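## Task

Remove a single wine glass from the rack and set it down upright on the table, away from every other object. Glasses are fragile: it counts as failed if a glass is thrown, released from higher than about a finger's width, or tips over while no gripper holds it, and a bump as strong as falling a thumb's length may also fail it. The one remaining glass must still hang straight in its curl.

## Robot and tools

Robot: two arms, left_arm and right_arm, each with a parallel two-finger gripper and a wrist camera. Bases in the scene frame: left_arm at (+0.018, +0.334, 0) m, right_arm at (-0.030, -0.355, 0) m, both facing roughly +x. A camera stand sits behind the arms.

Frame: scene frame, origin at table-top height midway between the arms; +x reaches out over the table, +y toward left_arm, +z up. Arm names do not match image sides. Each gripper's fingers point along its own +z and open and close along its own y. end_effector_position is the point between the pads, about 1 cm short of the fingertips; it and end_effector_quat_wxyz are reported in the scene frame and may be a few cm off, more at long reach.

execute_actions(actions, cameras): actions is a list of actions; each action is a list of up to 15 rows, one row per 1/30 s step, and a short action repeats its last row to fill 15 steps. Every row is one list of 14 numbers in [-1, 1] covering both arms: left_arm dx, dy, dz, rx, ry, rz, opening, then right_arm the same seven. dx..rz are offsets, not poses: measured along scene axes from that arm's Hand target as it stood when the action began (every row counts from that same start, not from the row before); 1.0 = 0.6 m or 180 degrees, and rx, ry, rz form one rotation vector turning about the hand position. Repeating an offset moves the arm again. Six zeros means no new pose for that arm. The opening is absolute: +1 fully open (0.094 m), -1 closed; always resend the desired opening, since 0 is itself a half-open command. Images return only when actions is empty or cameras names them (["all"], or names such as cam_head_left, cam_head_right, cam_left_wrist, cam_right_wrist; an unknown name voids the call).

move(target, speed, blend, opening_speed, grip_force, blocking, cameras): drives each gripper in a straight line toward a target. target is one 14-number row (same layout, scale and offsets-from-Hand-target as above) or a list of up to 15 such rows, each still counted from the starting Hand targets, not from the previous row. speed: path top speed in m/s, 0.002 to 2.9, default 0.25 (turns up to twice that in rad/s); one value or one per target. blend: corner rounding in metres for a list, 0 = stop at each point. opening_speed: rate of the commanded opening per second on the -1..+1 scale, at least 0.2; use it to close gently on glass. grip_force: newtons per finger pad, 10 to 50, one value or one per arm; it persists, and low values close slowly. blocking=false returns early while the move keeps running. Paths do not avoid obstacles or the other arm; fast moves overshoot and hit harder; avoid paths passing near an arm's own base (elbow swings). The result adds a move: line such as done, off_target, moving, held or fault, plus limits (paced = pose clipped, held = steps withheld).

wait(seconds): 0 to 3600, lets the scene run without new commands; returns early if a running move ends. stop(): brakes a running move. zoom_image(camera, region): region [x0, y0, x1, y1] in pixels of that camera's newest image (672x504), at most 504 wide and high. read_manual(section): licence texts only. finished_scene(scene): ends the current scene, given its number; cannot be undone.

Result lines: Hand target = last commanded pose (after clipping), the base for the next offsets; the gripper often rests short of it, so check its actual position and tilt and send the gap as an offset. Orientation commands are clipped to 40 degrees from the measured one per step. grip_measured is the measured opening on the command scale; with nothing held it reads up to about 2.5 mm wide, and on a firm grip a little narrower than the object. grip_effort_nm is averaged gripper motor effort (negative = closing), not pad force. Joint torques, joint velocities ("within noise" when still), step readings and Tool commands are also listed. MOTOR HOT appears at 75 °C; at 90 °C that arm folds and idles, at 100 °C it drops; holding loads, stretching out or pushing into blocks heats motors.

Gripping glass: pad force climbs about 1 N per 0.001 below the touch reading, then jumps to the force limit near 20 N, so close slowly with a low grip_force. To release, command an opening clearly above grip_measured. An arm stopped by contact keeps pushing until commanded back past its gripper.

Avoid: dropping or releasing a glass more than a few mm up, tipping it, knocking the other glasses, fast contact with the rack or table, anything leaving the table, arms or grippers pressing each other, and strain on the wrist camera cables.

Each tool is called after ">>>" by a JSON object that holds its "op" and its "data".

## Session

>>> {"op": "execute_actions", "data": {"actions": []}}

Scene clock: 0.00 s.
left_arm: end_effector_position=(+0.4102, +0.3232, +0.0843) grip_measured=+1.000 grip_effort_nm=n/a end_effector_quat_wxyz=(+0.577, +0.014, +0.816, +0.031) | right_arm: end_effector_position=(+0.3684, -0.3682, +0.0943) grip_measured=+1.000 grip_effort_nm=n/a end_effector_quat_wxyz=(+0.570, +0.019, +0.821, -0.036)
Joint positions: left_arm=[-0.097 1.571 0.344 0.886 -0.102 0.034 0.094] | right_arm=[0.006 1.528 0.394 0.778 0.085 -0.009 0.094]
Joint velocities: within noise
Joint torques (N m): no reading
Heat: left arm: 33 °C; right arm: 38 °C.
Hand target: left_arm +0.4133, +0.3230, +0.0915; +0.585, +0.014, +0.810, +0.030 | right_arm +0.3724, -0.3682, +0.1047; +0.582, +0.020, +0.812, -0.036
Tool commands: left_gripper/opening=+1.0 right_gripper/opening=+1.0
camera_calibration:
cam_left_wrist: T_world_to_cam=[[-0.01627, -0.98438, -0.17528, 0.34575], [-0.69402, 0.13731, -0.70674, 0.35007], [0.71977, 0.11015, -0.68542, -0.17213]] pos_world=[0.37248, 0.31124, 0.19003]
cam_right_wrist: T_world_to_cam=[[-0.11441, -0.99025, -0.07945, -0.30672], [-0.71386, 0.13757, -0.68664, 0.42293], [0.69088, -0.02184, -0.72264, -0.09099]] pos_world=[0.32969, -0.3639, 0.20028]

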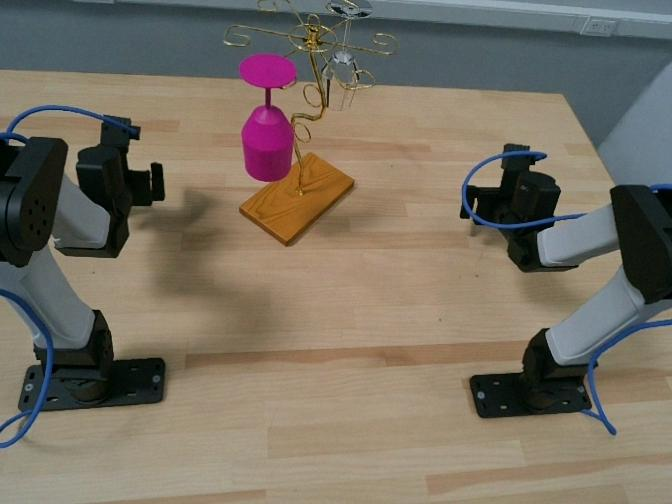

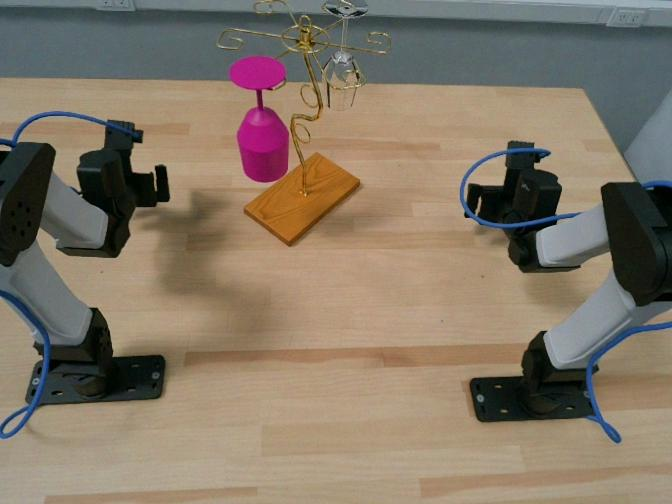

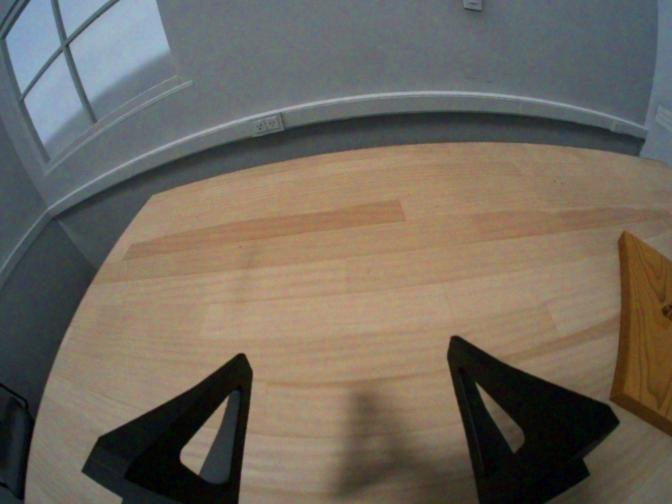

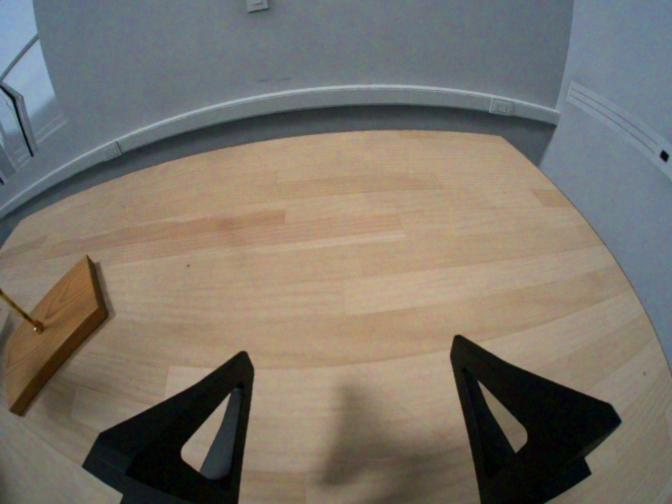

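>>> {"op": "zoom_image", "data": {"camera": "cam_head_left", "region": [210, 0, 410, 200]}}

>>> {"op": "zoom_image", "data": {"camera": "cam_head_right", "region": [210, 0, 410, 200]}}

Scaled by 2.520 from the camera's image (finer frame: 960x720).

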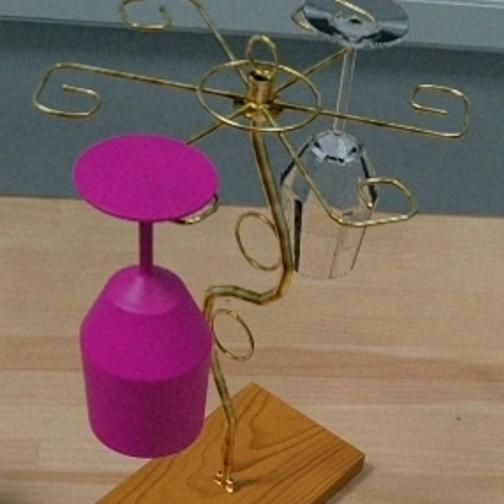

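Scaled by 2.520 from the camera's image (finer frame: 960x720).

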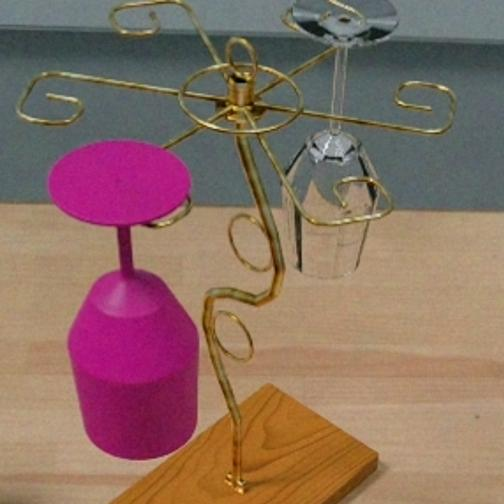

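>>> {"op": "move", "data": {"target": [[-0.0722,-0.0383,0.2142,-0.2907,0.2383,0.0540,1,-0.1083,0.1455,0.1302,0.0253,-0.0362,0.1466,1],[-0.1722,-0.1383,0.2142,-0.5451,0.4468,0.1012,1,-0.203,0.2728,0.2441,0.0475,-0.0678,0.2749,1],[-0.2105,-0.1967,0.1808,-0.7268,0.5957,0.1349,1,-0.2707,0.3637,0.3255,0.0633,-0.0904,0.3665,1]], "speed": 0.5, "blend": 0.04, "cameras": ["all"], "grip_force": 25}}

Scene clock: 18.03 s.
left_arm: end_effector_position=(+0.2885, +0.2071, +0.2007) grip_measured=+1.000 grip_effort_nm=0.03 end_effector_quat_wxyz=(+0.442, +0.539, -0.467, +0.544) | right_arm: end_effector_position=(+0.2105, -0.1544, +0.2818) grip_measured=+1.000 grip_effort_nm=-0.01 end_effector_quat_wxyz=(+0.597, -0.356, +0.623, +0.359)
Joint positions: left_arm=[0.159 1.687 1.009 -1.381 1.553 -1.051 0.094] | right_arm=[0.305 0.808 0.511 0.257 -0.758 -0.005 0.094]
Joint torques (N m): left_arm=[-0.87 -4.92 4.94 -0.38 0.7 0.1] | right_arm=[0.39 0.05 10.15 2.07 -0.21 0.11]
Heat: left arm: 35 °C; right arm: 39 °C.
Hand target: left_arm +0.2870, +0.2050, +0.2000; +0.454, +0.542, -0.455, +0.541 | right_arm +0.2099, -0.1499, +0.3000; +0.606, -0.364, +0.606, +0.364
Off the commanded pose: left_arm 0.003 m, 2 deg | right_arm 0.019 m, 2 deg.
grip_force (N): 25, 25
move: off_target (right_arm)
cam_left_wrist: T_world_to_cam=[[0.97669, 0.15952, 0.14362, -0.33746], [-0.19422, 0.37192, 0.90772, -0.15299], [0.09138, -0.91446, 0.39423, 0.18486]] pos_world=[0.28299, 0.27977, 0.11446]
cam_right_wrist: T_world_to_cam=[[0.86212, -0.48512, -0.14632, -0.20687], [-0.34119, -0.34228, -0.87546, 0.31025], [0.37461, 0.80468, -0.46061, 0.27859]] pos_world=[0.17984, -0.21834, 0.36967]

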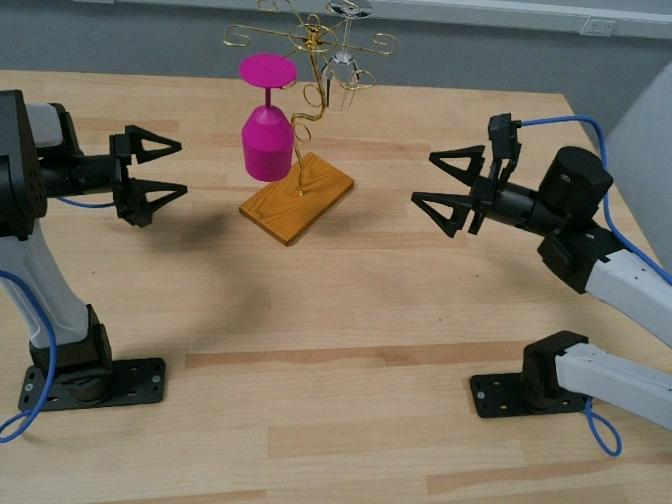

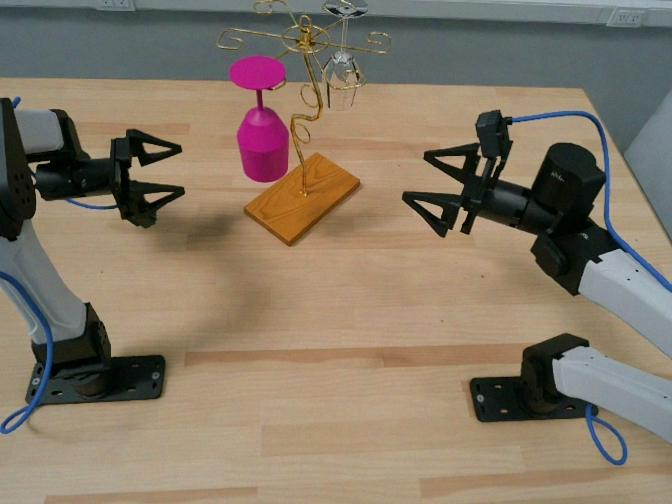

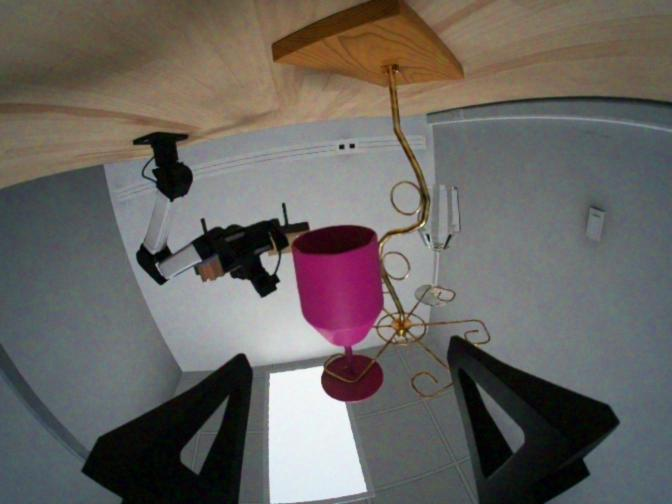

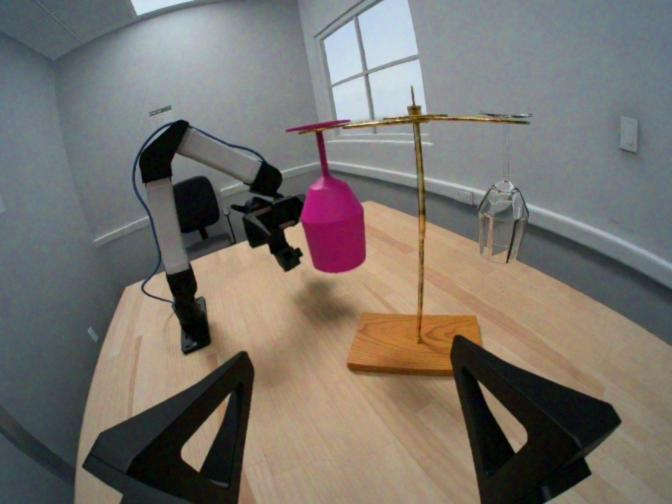

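>>> {"op": "move", "data": {"target": [[0.0403,-0.1143,0.0667,0,0,-0.0806,1,0,0,0,0,0,0,1]], "speed": 0.15, "cameras": ["cam_left_wrist","cam_right_wrist"]}}

Scene clock: 21.83 s.
left_arm: end_effector_position=(+0.3070, +0.1382, +0.2350) grip_measured=+1.000 grip_effort_nm=0.03 end_effector_quat_wxyz=(+0.517, +0.483, -0.521, +0.478) | right_arm: end_effector_position=(+0.2105, -0.1544, +0.2818) grip_measured=+1.000 grip_effort_nm=-0.01 end_effector_quat_wxyz=(+0.597, -0.356, +0.623, +0.359)
Joint positions: left_arm=[-0.098 1.814 1.32 -1.414 1.56 -1.236 0.094] | right_arm=[0.305 0.808 0.511 0.257 -0.758 -0.005 0.094]
Joint torques (N m): left_arm=[-0.5 -6.26 9.35 -0.21 0.81 0.09] | right_arm=[0.38 0.21 10.24 2.09 -0.21 0.09]
Heat: left arm: 35 °C; right arm: 40 °C.
Hand target: left_arm +0.3111, +0.1363, +0.2401; +0.519, +0.480, -0.520, +0.480 | right_arm +0.2099, -0.1500, +0.3000; +0.606, -0.364, +0.606, +0.364
Off the commanded pose: left_arm 0.007 m, 1 deg | right_arm 0.019 m, 3 deg.
grip_force (N): 25, 25
move: done
cam_left_wrist: T_world_to_cam=[[0.98992, -0.08813, 0.11084, -0.31167], [-0.06516, 0.41144, 0.9091, -0.20031], [-0.12572, -0.90716, 0.40155, 0.17054]] pos_world=[0.31692, 0.20966, 0.14816]
cam_right_wrist: T_world_to_cam=[[0.86212, -0.48512, -0.14632, -0.20687], [-0.34119, -0.34228, -0.87546, 0.31025], [0.37461, 0.80468, -0.46061, 0.27859]] pos_world=[0.17984, -0.21834, 0.36967]

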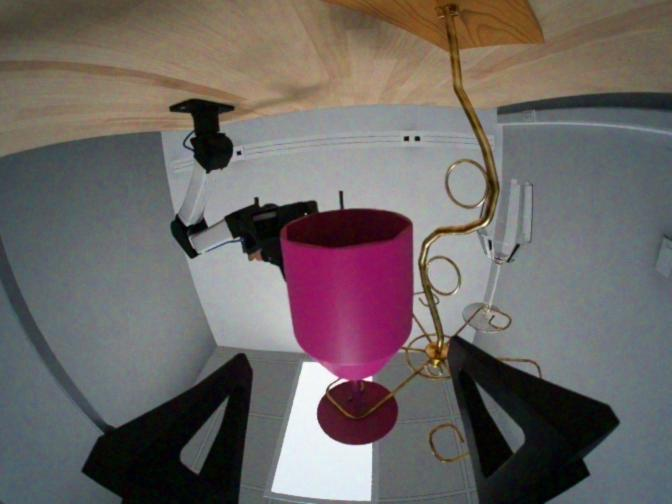

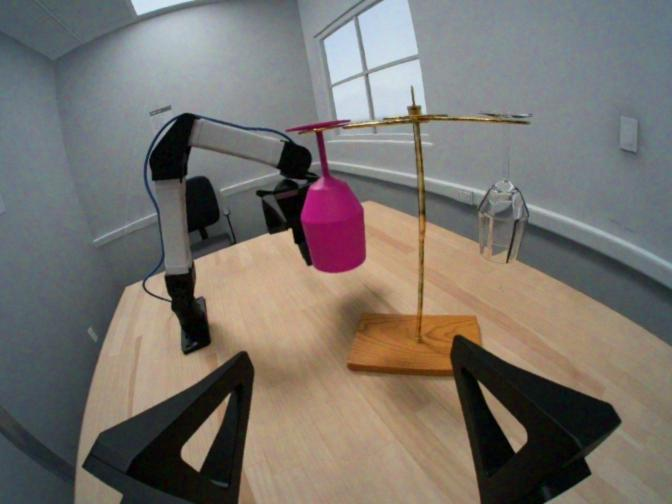

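>>> {"op": "move", "data": {"target": [[0.0043,-0.0545,-0.005,0,0,-0.0317,1,0,0,0,0,0,0,1]], "speed": 0.1, "cameras": ["cam_left_wrist"]}}

Scene clock: 23.43 s.
left_arm: end_effector_position=(+0.3088, +0.1063, +0.2319) grip_measured=+1.000 grip_effort_nm=0.03 end_effector_quat_wxyz=(+0.542, +0.459, -0.542, +0.449) | right_arm: end_effector_position=(+0.2105, -0.1544, +0.2818) grip_measured=+1.000 grip_effort_nm=-0.01 end_effector_quat_wxyz=(+0.597, -0.356, +0.623, +0.359)
Joint positions: left_arm=[-0.198 1.897 1.418 -1.413 1.56 -1.261 0.094] | right_arm=[0.305 0.808 0.511 0.257 -0.758 -0.005 0.094]
Joint torques (N m): left_arm=[-0.57 -6.76 9.58 -0.12 0.79 0.06] | right_arm=[0.49 0.16 10.25 2.09 -0.22 0.09]
Heat: left arm: 35 °C; right arm: 40 °C.
Hand target: left_arm +0.3137, +0.1036, +0.2370; +0.542, +0.453, -0.543, +0.453 | right_arm +0.2099, -0.1500, +0.3000; +0.606, -0.364, +0.606, +0.364
Off the commanded pose: left_arm 0.008 m, 1 deg | right_arm 0.019 m, 3 deg.
grip_force (N): 25, 25
move: done
cam_left_wrist: T_world_to_cam=[[0.97725, -0.18632, 0.10136, -0.29929], [-0.01539, 0.41433, 0.91, -0.20007], [-0.21155, -0.89085, 0.40203, 0.16774]] pos_world=[0.32489, 0.17656, 0.14496]

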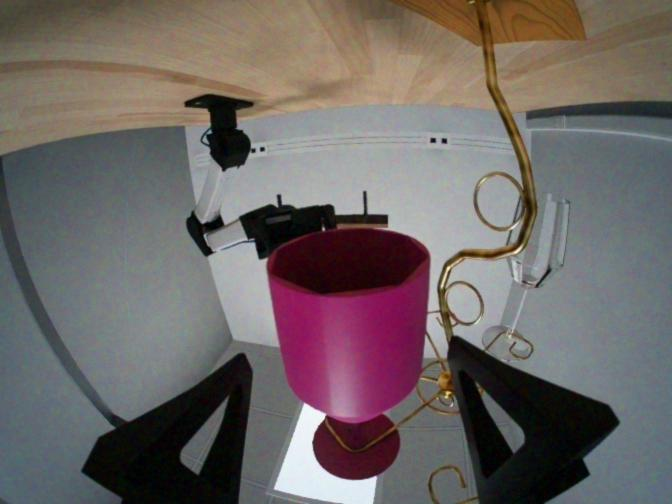

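>>> {"op": "move", "data": {"target": [[-0.0045,-0.0500,0.0,0,0,-0.0267,1,0,0,0,0,0,0,1]], "speed": 0.08, "cameras": ["cam_left_wrist","cam_right_wrist"]}}

Scene clock: 24.83 s.
left_arm: end_effector_position=(+0.3062, +0.0769, +0.2320) grip_measured=+1.000 grip_effort_nm=0.03 end_effector_quat_wxyz=(+0.562, +0.436, -0.561, +0.424) | right_arm: end_effector_position=(+0.2105, -0.1544, +0.2818) grip_measured=+1.000 grip_effort_nm=-0.01 end_effector_quat_wxyz=(+0.597, -0.356, +0.623, +0.359)
Joint positions: left_arm=[-0.285 1.96 1.507 -1.411 1.56 -1.292 0.094] | right_arm=[0.305 0.808 0.511 0.257 -0.758 -0.005 0.094]
Joint torques (N m): left_arm=[-0.55 -7.34 9.58 0.01 0.8 0] | right_arm=[0.36 0.05 10.3 2.09 -0.2 0.1]
Heat: left arm: 35 °C; right arm: 40 °C.
Hand target: left_arm +0.3110, +0.0736, +0.2371; +0.561, +0.430, -0.562, +0.430 | right_arm +0.2099, -0.1500, +0.3000; +0.606, -0.364, +0.606, +0.364
Off the commanded pose: left_arm 0.008 m, 1 deg | right_arm 0.019 m, 3 deg.
grip_force (N): 25, 25
move: done
cam_left_wrist: T_world_to_cam=[[0.95758, -0.27072, 0.09873, -0.28916], [0.02301, 0.41337, 0.91027, -0.19977], [-0.28724, -0.86939, 0.40207, 0.16249]] pos_world=[0.32817, 0.14556, 0.14506]
cam_right_wrist: T_world_to_cam=[[0.86212, -0.48512, -0.14632, -0.20687], [-0.34119, -0.34228, -0.87546, 0.31025], [0.37461, 0.80468, -0.46061, 0.27859]] pos_world=[0.17984, -0.21834, 0.36967]

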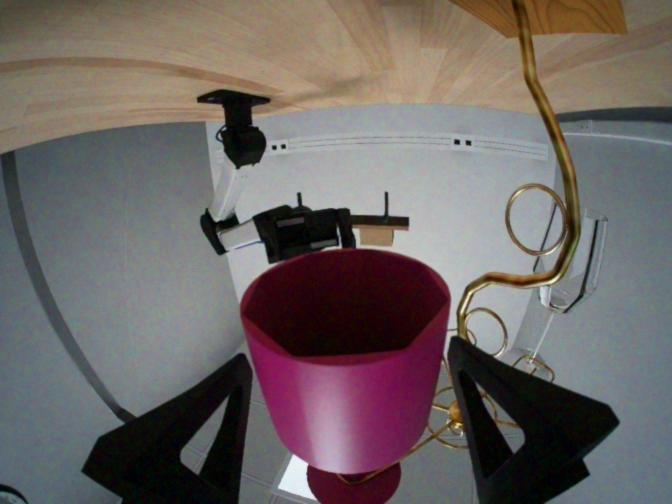

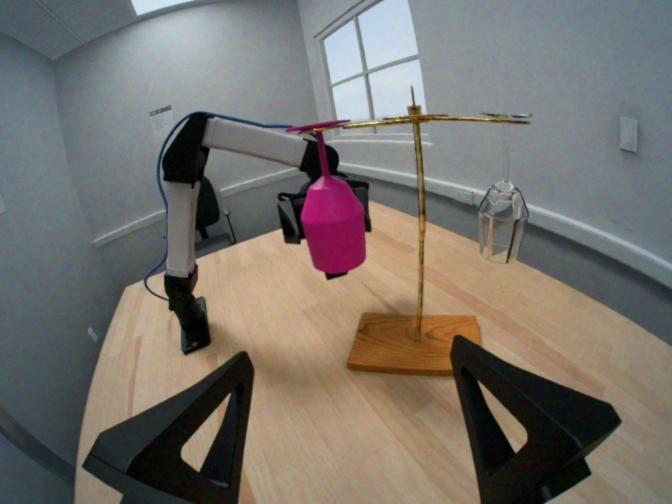

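>>> {"op": "move", "data": {"target": [[0,0,0,0,0,0,0.35,0,0,0,0,0,0,1]], "speed": 0.1, "opening_speed": 0.4, "cameras": ["cam_left_wrist","cam_right_wrist"]}}

Scene clock: 26.90 s.
left_arm: end_effector_position=(+0.3062, +0.0769, +0.2320) grip_measured=+0.688 grip_effort_nm=-0.53 end_effector_quat_wxyz=(+0.562, +0.437, -0.561, +0.423) | right_arm: end_effector_position=(+0.2105, -0.1544, +0.2818) grip_measured=+1.000 grip_effort_nm=-0.01 end_effector_quat_wxyz=(+0.597, -0.356, +0.623, +0.359)
Joint positions: left_arm=[-0.285 1.96 1.507 -1.411 1.56 -1.295 0.079] | right_arm=[0.305 0.808 0.511 0.257 -0.758 -0.005 0.094]
Joint torques (N m): left_arm=[-0.65 -7.17 9.69 -0.01 0.77 0.01] | right_arm=[0.44 0.17 10.14 2.07 -0.2 0.11]
Heat: left arm: 36 °C; right arm: 40 °C.
Hand target: left_arm +0.3110, +0.0736, +0.2371; +0.561, +0.430, -0.562, +0.430 | right_arm +0.2099, -0.1500, +0.3000; +0.606, -0.364, +0.606, +0.364
Off the commanded pose: left_arm 0.008 m, 1 deg | right_arm 0.019 m, 3 deg.
grip_force (N): 25, 25
move: done
cam_left_wrist: T_world_to_cam=[[0.9579, -0.27072, 0.09562, -0.2885], [0.02574, 0.41267, 0.91052, -0.20063], [-0.28595, -0.86972, 0.40227, 0.16209]] pos_world=[0.32787, 0.14566, 0.14506]
cam_right_wrist: T_world_to_cam=[[0.86212, -0.48512, -0.14632, -0.20687], [-0.34119, -0.34228, -0.87546, 0.31025], [0.37461, 0.80468, -0.46061, 0.27859]] pos_world=[0.17984, -0.21834, 0.36967]

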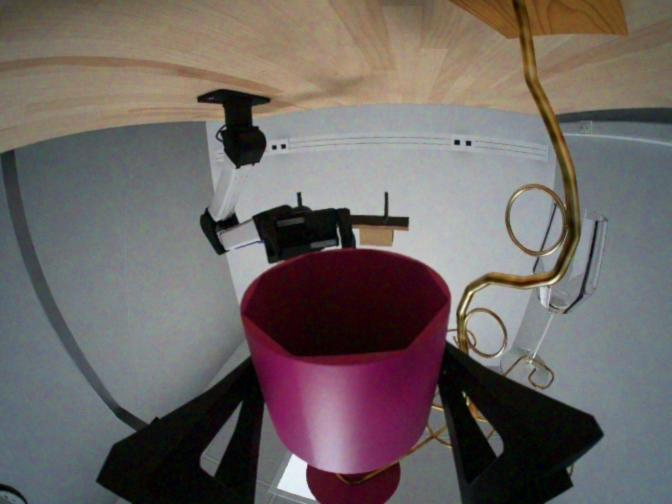

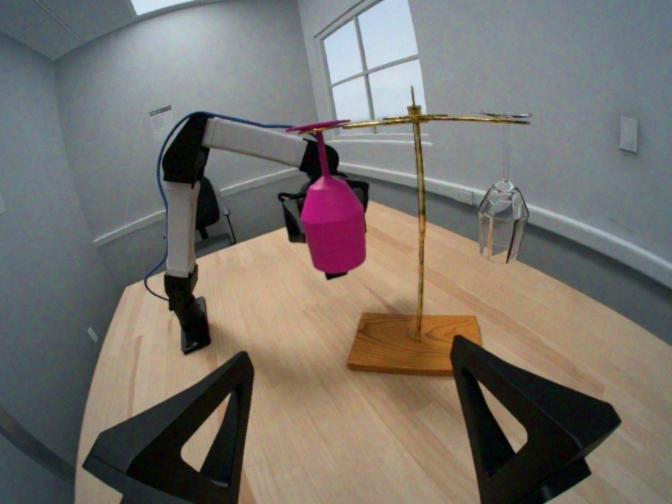

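>>> {"op": "zoom_image", "data": {"camera": "cam_right_wrist", "region": [260, 90, 460, 290]}}

Scaled by 2.520 from the camera's image (finer frame: 960x720).

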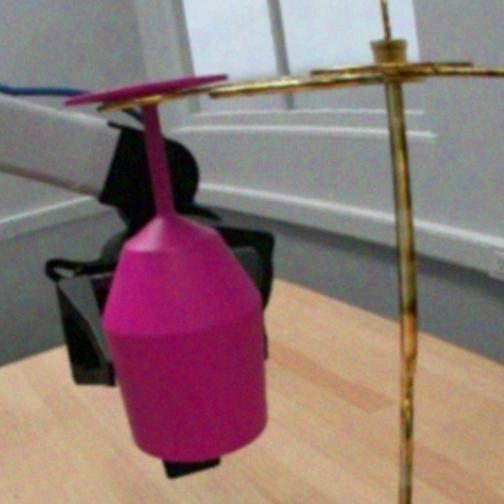

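>>> {"op": "move", "data": {"target": [[0,0,0.035,0,0,0,0.35,0,0,0,0,0,0,1]], "speed": 0.06, "cameras": ["cam_right_wrist","cam_left_wrist","cam_head_left"]}}

>>> {"op": "zoom_image", "data": {"camera": "cam_right_wrist", "region": [260, 90, 460, 290]}}

Scene clock: 28.40 s.
left_arm: end_effector_position=(+0.3113, +0.0755, +0.2430) grip_measured=+0.688 grip_effort_nm=-0.53 end_effector_quat_wxyz=(+0.565, +0.441, -0.558, +0.419) | right_arm: end_effector_position=(+0.2105, -0.1544, +0.2818) grip_measured=+1.000 grip_effort_nm=-0.01 end_effector_quat_wxyz=(+0.597, -0.356, +0.623, +0.359)
Joint positions: left_arm=[-0.285 1.96 1.555 -1.418 1.56 -1.349 0.079] | right_arm=[0.305 0.808 0.511 0.257 -0.758 -0.005 0.094]
Joint torques (N m): left_arm=[-0.36 -9.52 9.94 -0.13 0.76 0.03] | right_arm=[0.39 0.12 10.24 2.08 -0.23 0.11]
Heat: left arm: 36 °C; right arm: 40 °C.
Hand target: left_arm +0.3110, +0.0736, +0.2581; +0.561, +0.430, -0.562, +0.430 | right_arm +0.2099, -0.1500, +0.3000; +0.606, -0.364, +0.606, +0.364
Off the commanded pose: left_arm 0.015 m, 2 deg | right_arm 0.019 m, 3 deg.
grip_force (N): 25, 25
move: off_target (left_arm)
cam_left_wrist: T_world_to_cam=[[0.95917, -0.27059, 0.08234, -0.29192], [0.03725, 0.40943, 0.91158, -0.21385], [-0.28037, -0.87129, 0.40279, 0.1562]] pos_world=[0.33176, 0.14466, 0.15606]
cam_right_wrist: T_world_to_cam=[[0.86212, -0.48512, -0.14632, -0.20687], [-0.34119, -0.34228, -0.87546, 0.31025], [0.37461, 0.80468, -0.46061, 0.27859]] pos_world=[0.17984, -0.21834, 0.36967]
Images, in order (width x height): cam_head_left 672x504, cam_left_wrist 672x504, cam_right_wrist 672x504.

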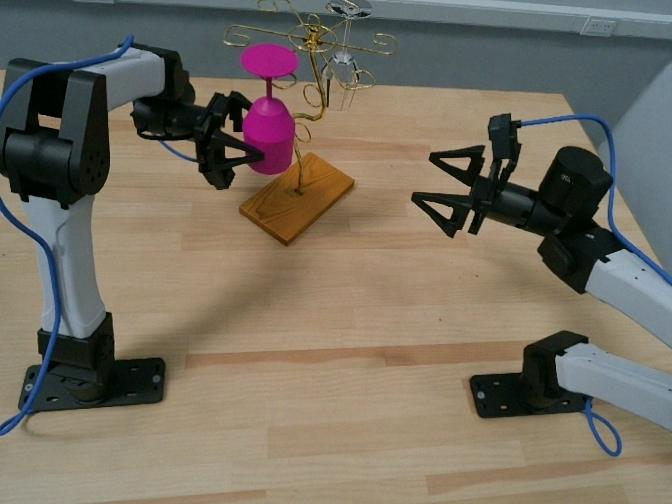

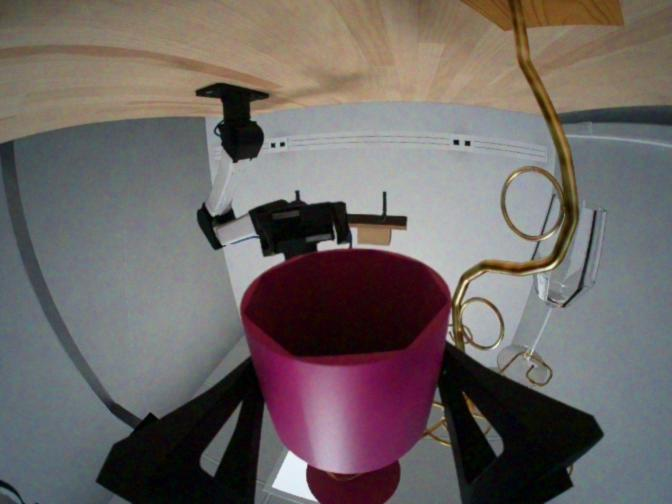

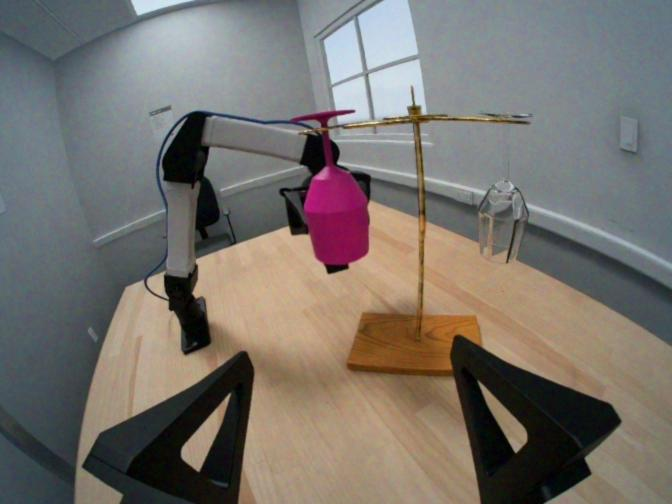

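Scaled by 2.520 from the camera's image (finer frame: 960x720).

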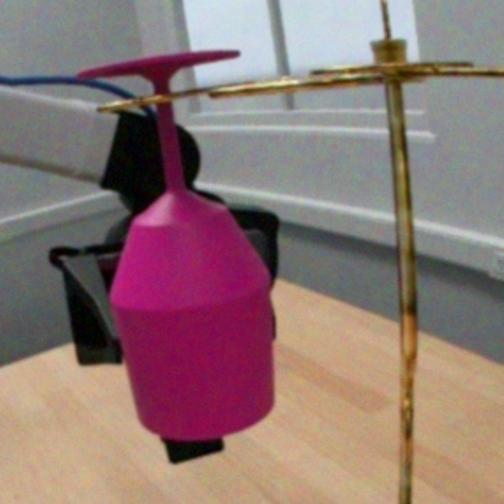

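>>> {"op": "zoom_image", "data": {"camera": "cam_left_wrist", "region": [250, 400, 450, 504]}}

>>> {"op": "zoom_image", "data": {"camera": "cam_head_left", "region": [220, 20, 340, 110]}}

Scaled by 2.520 from the camera's image (finer frame: 960x720).

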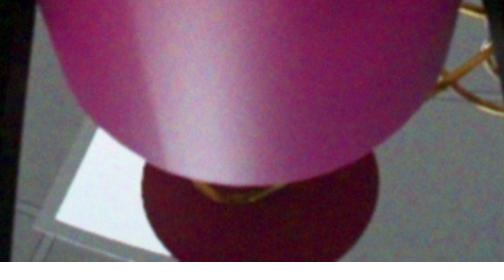

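Scaled by 4.200 from the camera's image (finer frame: 960x720).

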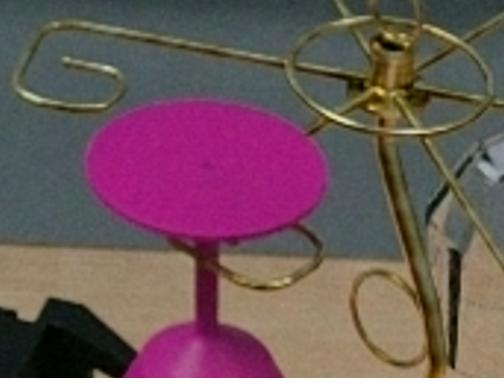

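>>> {"op": "zoom_image", "data": {"camera": "cam_head_left", "region": [235, 25, 325, 95]}}

Scaled by 5.600 from the camera's image (finer frame: 960x720).

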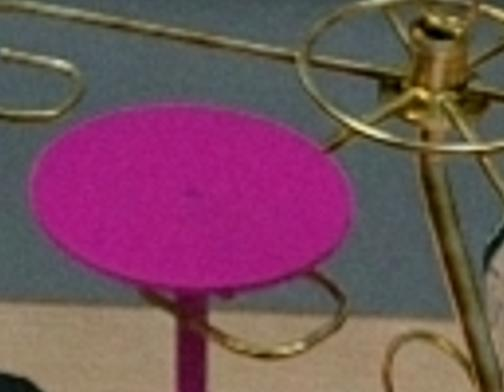

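>>> {"op": "move", "data": {"target": [[-0.0067,-0.0092,0.0167,0,0,0,0.35,0,0,0,0,0,0,1]], "speed": 0.06, "cameras": ["cam_right_wrist","cam_head_left"]}}

>>> {"op": "zoom_image", "data": {"camera": "cam_right_wrist", "region": [270, 90, 390, 190]}}

>>> {"op": "zoom_image", "data": {"camera": "cam_head_left", "region": [235, 25, 325, 95]}}

Scene clock: 31.53 s.
left_arm: end_effector_position=(+0.3095, +0.0707, +0.2474) grip_measured=+0.688 grip_effort_nm=-0.53 end_effector_quat_wxyz=(+0.573, +0.443, -0.556, +0.408) | right_arm: end_effector_position=(+0.2105, -0.1544, +0.2818) grip_measured=+1.000 grip_effort_nm=-0.01 end_effector_quat_wxyz=(+0.597, -0.356, +0.623, +0.359)
Joint positions: left_arm=[-0.3 1.96 1.574 -1.419 1.56 -1.391 0.079] | right_arm=[0.305 0.808 0.511 0.257 -0.758 -0.005 0.094]
Joint torques (N m): left_arm=[-0.76 -10.63 9.54 0.02 0.8 0.01] | right_arm=[0.39 0.17 10.22 2.1 -0.22 0.1]
Heat: left arm: 37 °C; right arm: 40 °C.
Hand target: left_arm +0.3070, +0.0682, +0.2681; +0.561, +0.430, -0.562, +0.430 | right_arm +0.2099, -0.1500, +0.3000; +0.606, -0.364, +0.606, +0.364
Off the commanded pose: left_arm 0.021 m, 3 deg | right_arm 0.019 m, 3 deg.
grip_force (N): 25, 25
move: off_target (left_arm)
cam_right_wrist: T_world_to_cam=[[0.86212, -0.48512, -0.14632, -0.20687], [-0.34119, -0.34228, -0.87546, 0.31025], [0.37461, 0.80468, -0.46061, 0.27859]] pos_world=[0.17984, -0.21834, 0.36967]
Images, in order (width x height): cam_head_left 672x504, cam_right_wrist 672x504.

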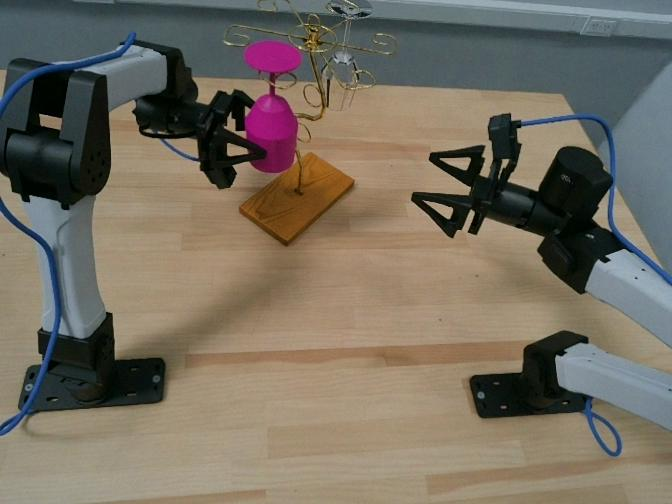

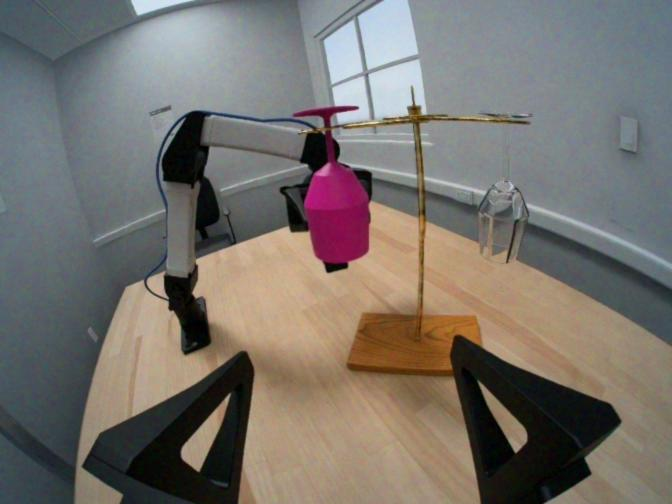

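Scaled by 4.200 from the camera's image (finer frame: 960x720).

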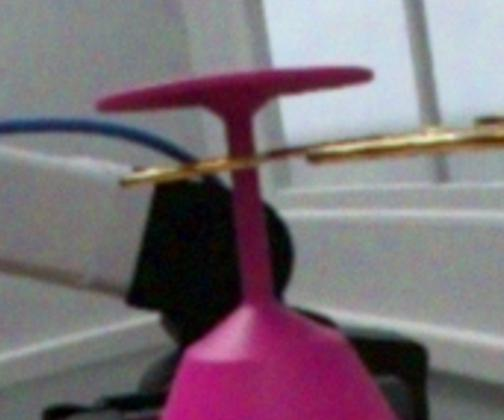

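Scaled by 5.600 from the camera's image (finer frame: 960x720).

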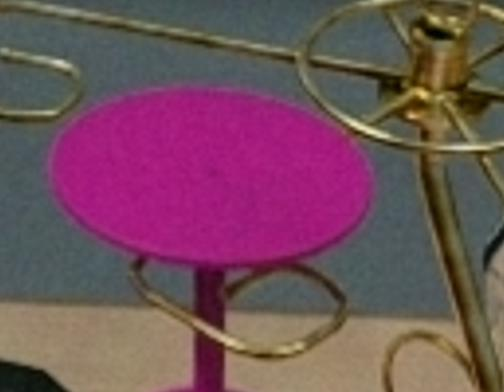

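>>> {"op": "zoom_image", "data": {"camera": "cam_head_left", "region": [345, 20, 415, 90]}}

>>> {"op": "zoom_image", "data": {"camera": "cam_head_left", "region": [215, 5, 325, 75]}}

Scaled by 7.200 from the camera's image (finer frame: 960x720).

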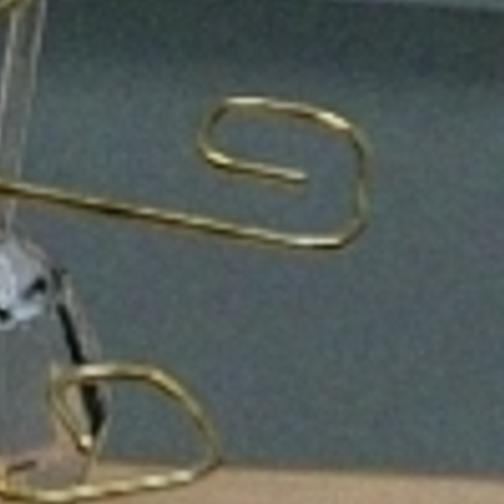

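Scaled by 4.582 from the camera's image (finer frame: 960x720).

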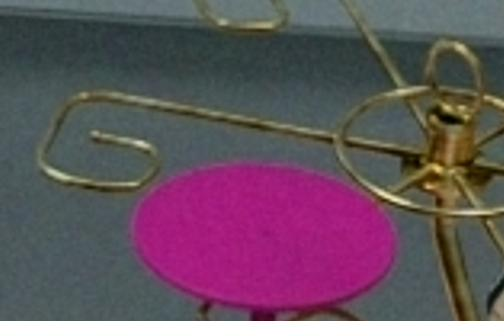

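>>> {"op": "move", "data": {"target": [[0.0233,-0.024,0.0,-0.0046,-0.016,0,0.35,0,0,0,0,0,0,1]], "speed": 0.06, "cameras": ["cam_right_wrist","cam_head_left"]}}

>>> {"op": "zoom_image", "data": {"camera": "cam_right_wrist", "region": [270, 90, 430, 190]}}

>>> {"op": "zoom_image", "data": {"camera": "cam_head_left", "region": [235, 25, 335, 95]}}

Scene clock: 36.70 s.
left_arm: end_effector_position=(+0.3184, +0.0580, +0.2608) grip_measured=+0.688 grip_effort_nm=-0.53 end_effector_quat_wxyz=(+0.560, +0.411, -0.580, +0.426) | right_arm: end_effector_position=(+0.2105, -0.1544, +0.2818) grip_measured=+1.000 grip_effort_nm=-0.01 end_effector_quat_wxyz=(+0.597, -0.356, +0.623, +0.359)
Joint positions: left_arm=[-0.326 1.982 1.665 -1.36 1.561 -1.431 0.079] | right_arm=[0.305 0.808 0.511 0.257 -0.758 -0.005 0.094]
Joint torques (N m): left_arm=[-0.76 -8.03 10.09 0.25 0.89 -0.05] | right_arm=[0.44 0.13 10.13 2.09 -0.21 0.09]
Heat: left arm: 40 °C; right arm: 41 °C.
Hand target: left_arm +0.3209, +0.0537, +0.2682; +0.550, +0.415, -0.573, +0.445 | right_arm +0.2099, -0.1500, +0.3000; +0.606, -0.364, +0.606, +0.364
Off the commanded pose: left_arm 0.009 m, 3 deg | right_arm 0.019 m, 3 deg.
grip_force (N): 25, 25
move: off_target (left_arm)
cam_right_wrist: T_world_to_cam=[[0.86212, -0.48512, -0.14632, -0.20687], [-0.34119, -0.34228, -0.87546, 0.31025], [0.37461, 0.80468, -0.46061, 0.27859]] pos_world=[0.17984, -0.21834, 0.36967]
Images, in order (width x height): cam_head_left 672x504, cam_right_wrist 672x504.

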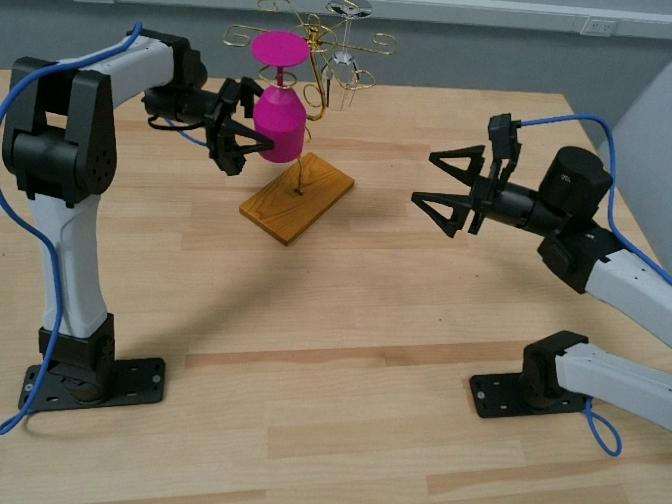

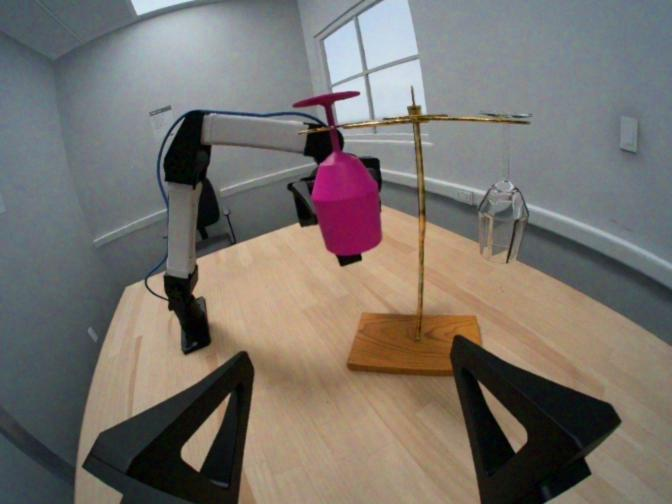

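Scaled by 3.150 from the camera's image (finer frame: 960x720).

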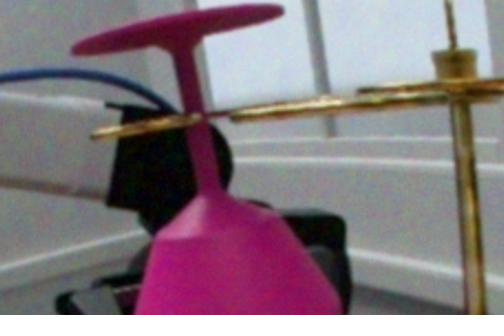

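Scaled by 5.040 from the camera's image (finer frame: 960x720).

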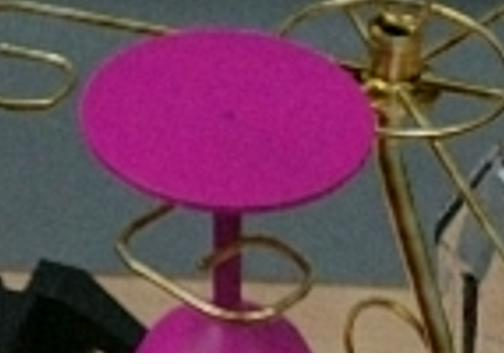

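>>> {"op": "move", "data": {"target": [[0.0183,-0.0222,-0.0067,0.0051,0.0188,0,0.35,0,0,0,0,0,0,1]], "speed": 0.06, "cameras": ["cam_right_wrist","cam_head_left"]}}

>>> {"op": "zoom_image", "data": {"camera": "cam_right_wrist", "region": [270, 80, 430, 180]}}

>>> {"op": "zoom_image", "data": {"camera": "cam_head_left", "region": [235, 25, 335, 95]}}

Scene clock: 39.03 s.
left_arm: end_effector_position=(+0.3298, +0.0451, +0.2564) grip_measured=+0.688 grip_effort_nm=-0.53 end_effector_quat_wxyz=(+0.578, +0.423, -0.571, +0.402) | right_arm: end_effector_position=(+0.2105, -0.1544, +0.2818) grip_measured=+1.000 grip_effort_nm=-0.01 end_effector_quat_wxyz=(+0.597, -0.356, +0.623, +0.359)
Joint positions: left_arm=[-0.35 2.046 1.741 -1.328 1.561 -1.538 0.079] | right_arm=[0.305 0.808 0.511 0.257 -0.758 -0.005 0.094]
Joint torques (N m): left_arm=[-1.03 -8.51 10.02 0.29 0.84 0.04] | right_arm=[0.38 0.16 10.22 2.07 -0.19 0.11]
Heat: left arm: 40 °C; right arm: 41 °C.
Hand target: left_arm +0.3320, +0.0404, +0.2640; +0.563, +0.432, -0.560, +0.428 | right_arm +0.2099, -0.1500, +0.3000; +0.606, -0.364, +0.606, +0.364
Off the commanded pose: left_arm 0.009 m, 4 deg | right_arm 0.019 m, 3 deg.
grip_force (N): 25, 25
move: off_target (left_arm)
cam_right_wrist: T_world_to_cam=[[0.86212, -0.48512, -0.14632, -0.20687], [-0.34119, -0.34228, -0.87546, 0.31025], [0.37461, 0.80468, -0.46061, 0.27859]] pos_world=[0.17984, -0.21834, 0.36967]
Images, in order (width x height): cam_head_left 672x504, cam_right_wrist 672x504.

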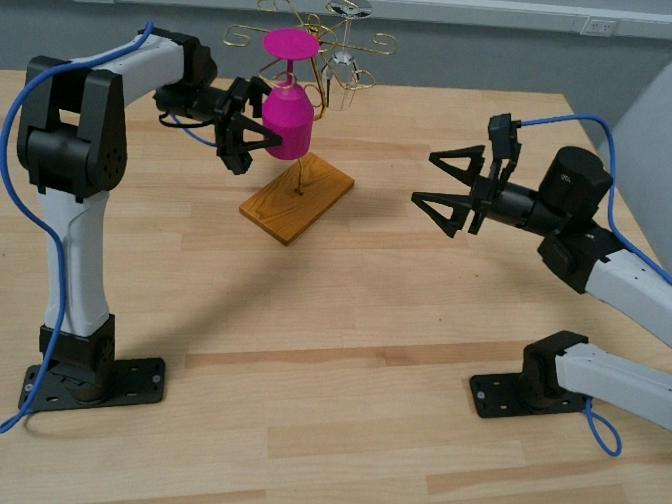

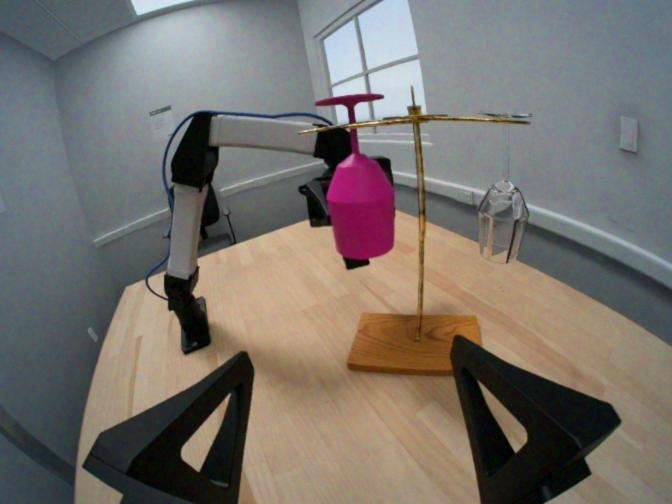

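Scaled by 3.150 from the camera's image (finer frame: 960x720).

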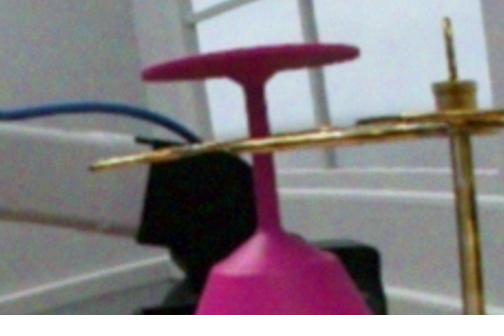

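Scaled by 5.040 from the camera's image (finer frame: 960x720).

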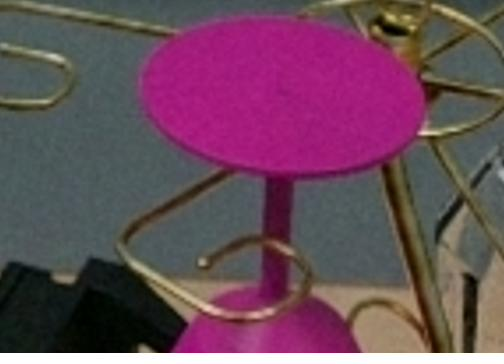

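>>> {"op": "move", "data": {"target": [[-0.028,-0.0332,-0.005,0,0,-0.04,0.35,0,0,0,0,0,0,1]], "speed": 0.07, "cameras": ["cam_right_wrist","cam_head_left"]}}

>>> {"op": "zoom_image", "data": {"camera": "cam_head_left", "region": [235, 25, 335, 95]}}

>>> {"op": "zoom_image", "data": {"camera": "cam_right_wrist", "region": [270, 80, 430, 180]}}

Scene clock: 40.70 s.
left_arm: end_effector_position=(+0.3111, +0.0238, +0.2545) grip_measured=+0.688 grip_effort_nm=-0.53 end_effector_quat_wxyz=(+0.591, +0.403, -0.585, +0.382) | right_arm: end_effector_position=(+0.2105, -0.1544, +0.2818) grip_measured=+1.000 grip_effort_nm=-0.01 end_effector_quat_wxyz=(+0.597, -0.356, +0.623, +0.359)
Joint positions: left_arm=[-0.418 2.051 1.741 -1.312 1.561 -1.55 0.079] | right_arm=[0.305 0.808 0.511 0.257 -0.758 -0.005 0.094]
Joint torques (N m): left_arm=[-0.34 -8.47 10.61 0.31 0.78 -0.06] | right_arm=[0.4 0.1 10.19 2.08 -0.22 0.1]
Heat: left arm: 40 °C; right arm: 41 °C.
Hand target: left_arm +0.3151, +0.0205, +0.2611; +0.589, +0.396, -0.586, +0.392 | right_arm +0.2099, -0.1500, +0.3000; +0.606, -0.364, +0.606, +0.364
Off the commanded pose: left_arm 0.008 m, 1 deg | right_arm 0.019 m, 3 deg.
grip_force (N): 25, 25
move: done
cam_right_wrist: T_world_to_cam=[[0.86212, -0.48512, -0.14632, -0.20687], [-0.34119, -0.34228, -0.87546, 0.31025], [0.37461, 0.80468, -0.46061, 0.27859]] pos_world=[0.17984, -0.21834, 0.36967]
Images, in order (width x height): cam_head_left 672x504, cam_right_wrist 672x504.

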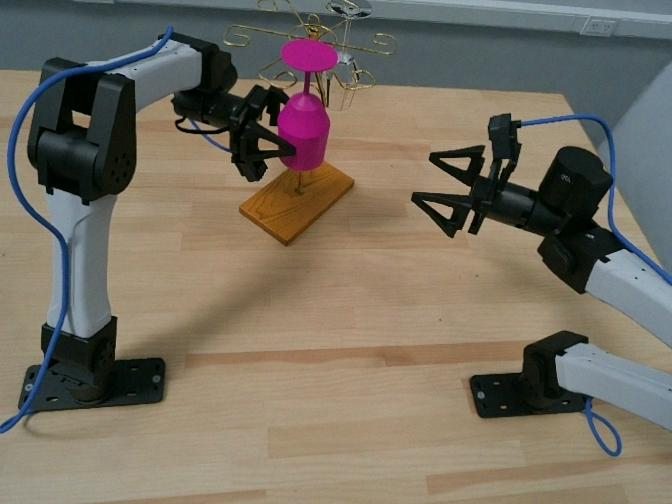

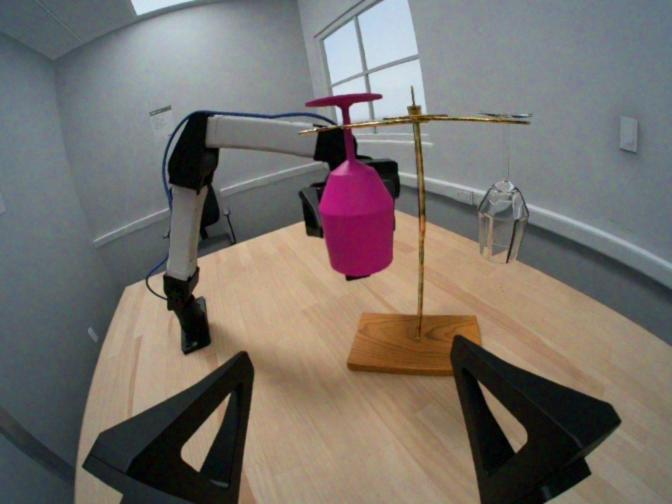

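Scaled by 5.040 from the camera's image (finer frame: 960x720).

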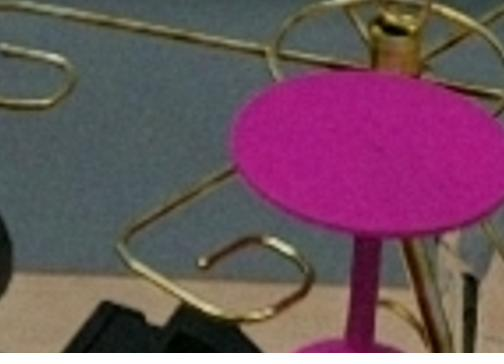

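Scaled by 3.150 from the camera's image (finer frame: 960x720).

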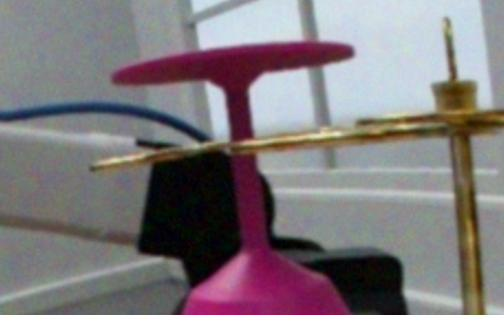

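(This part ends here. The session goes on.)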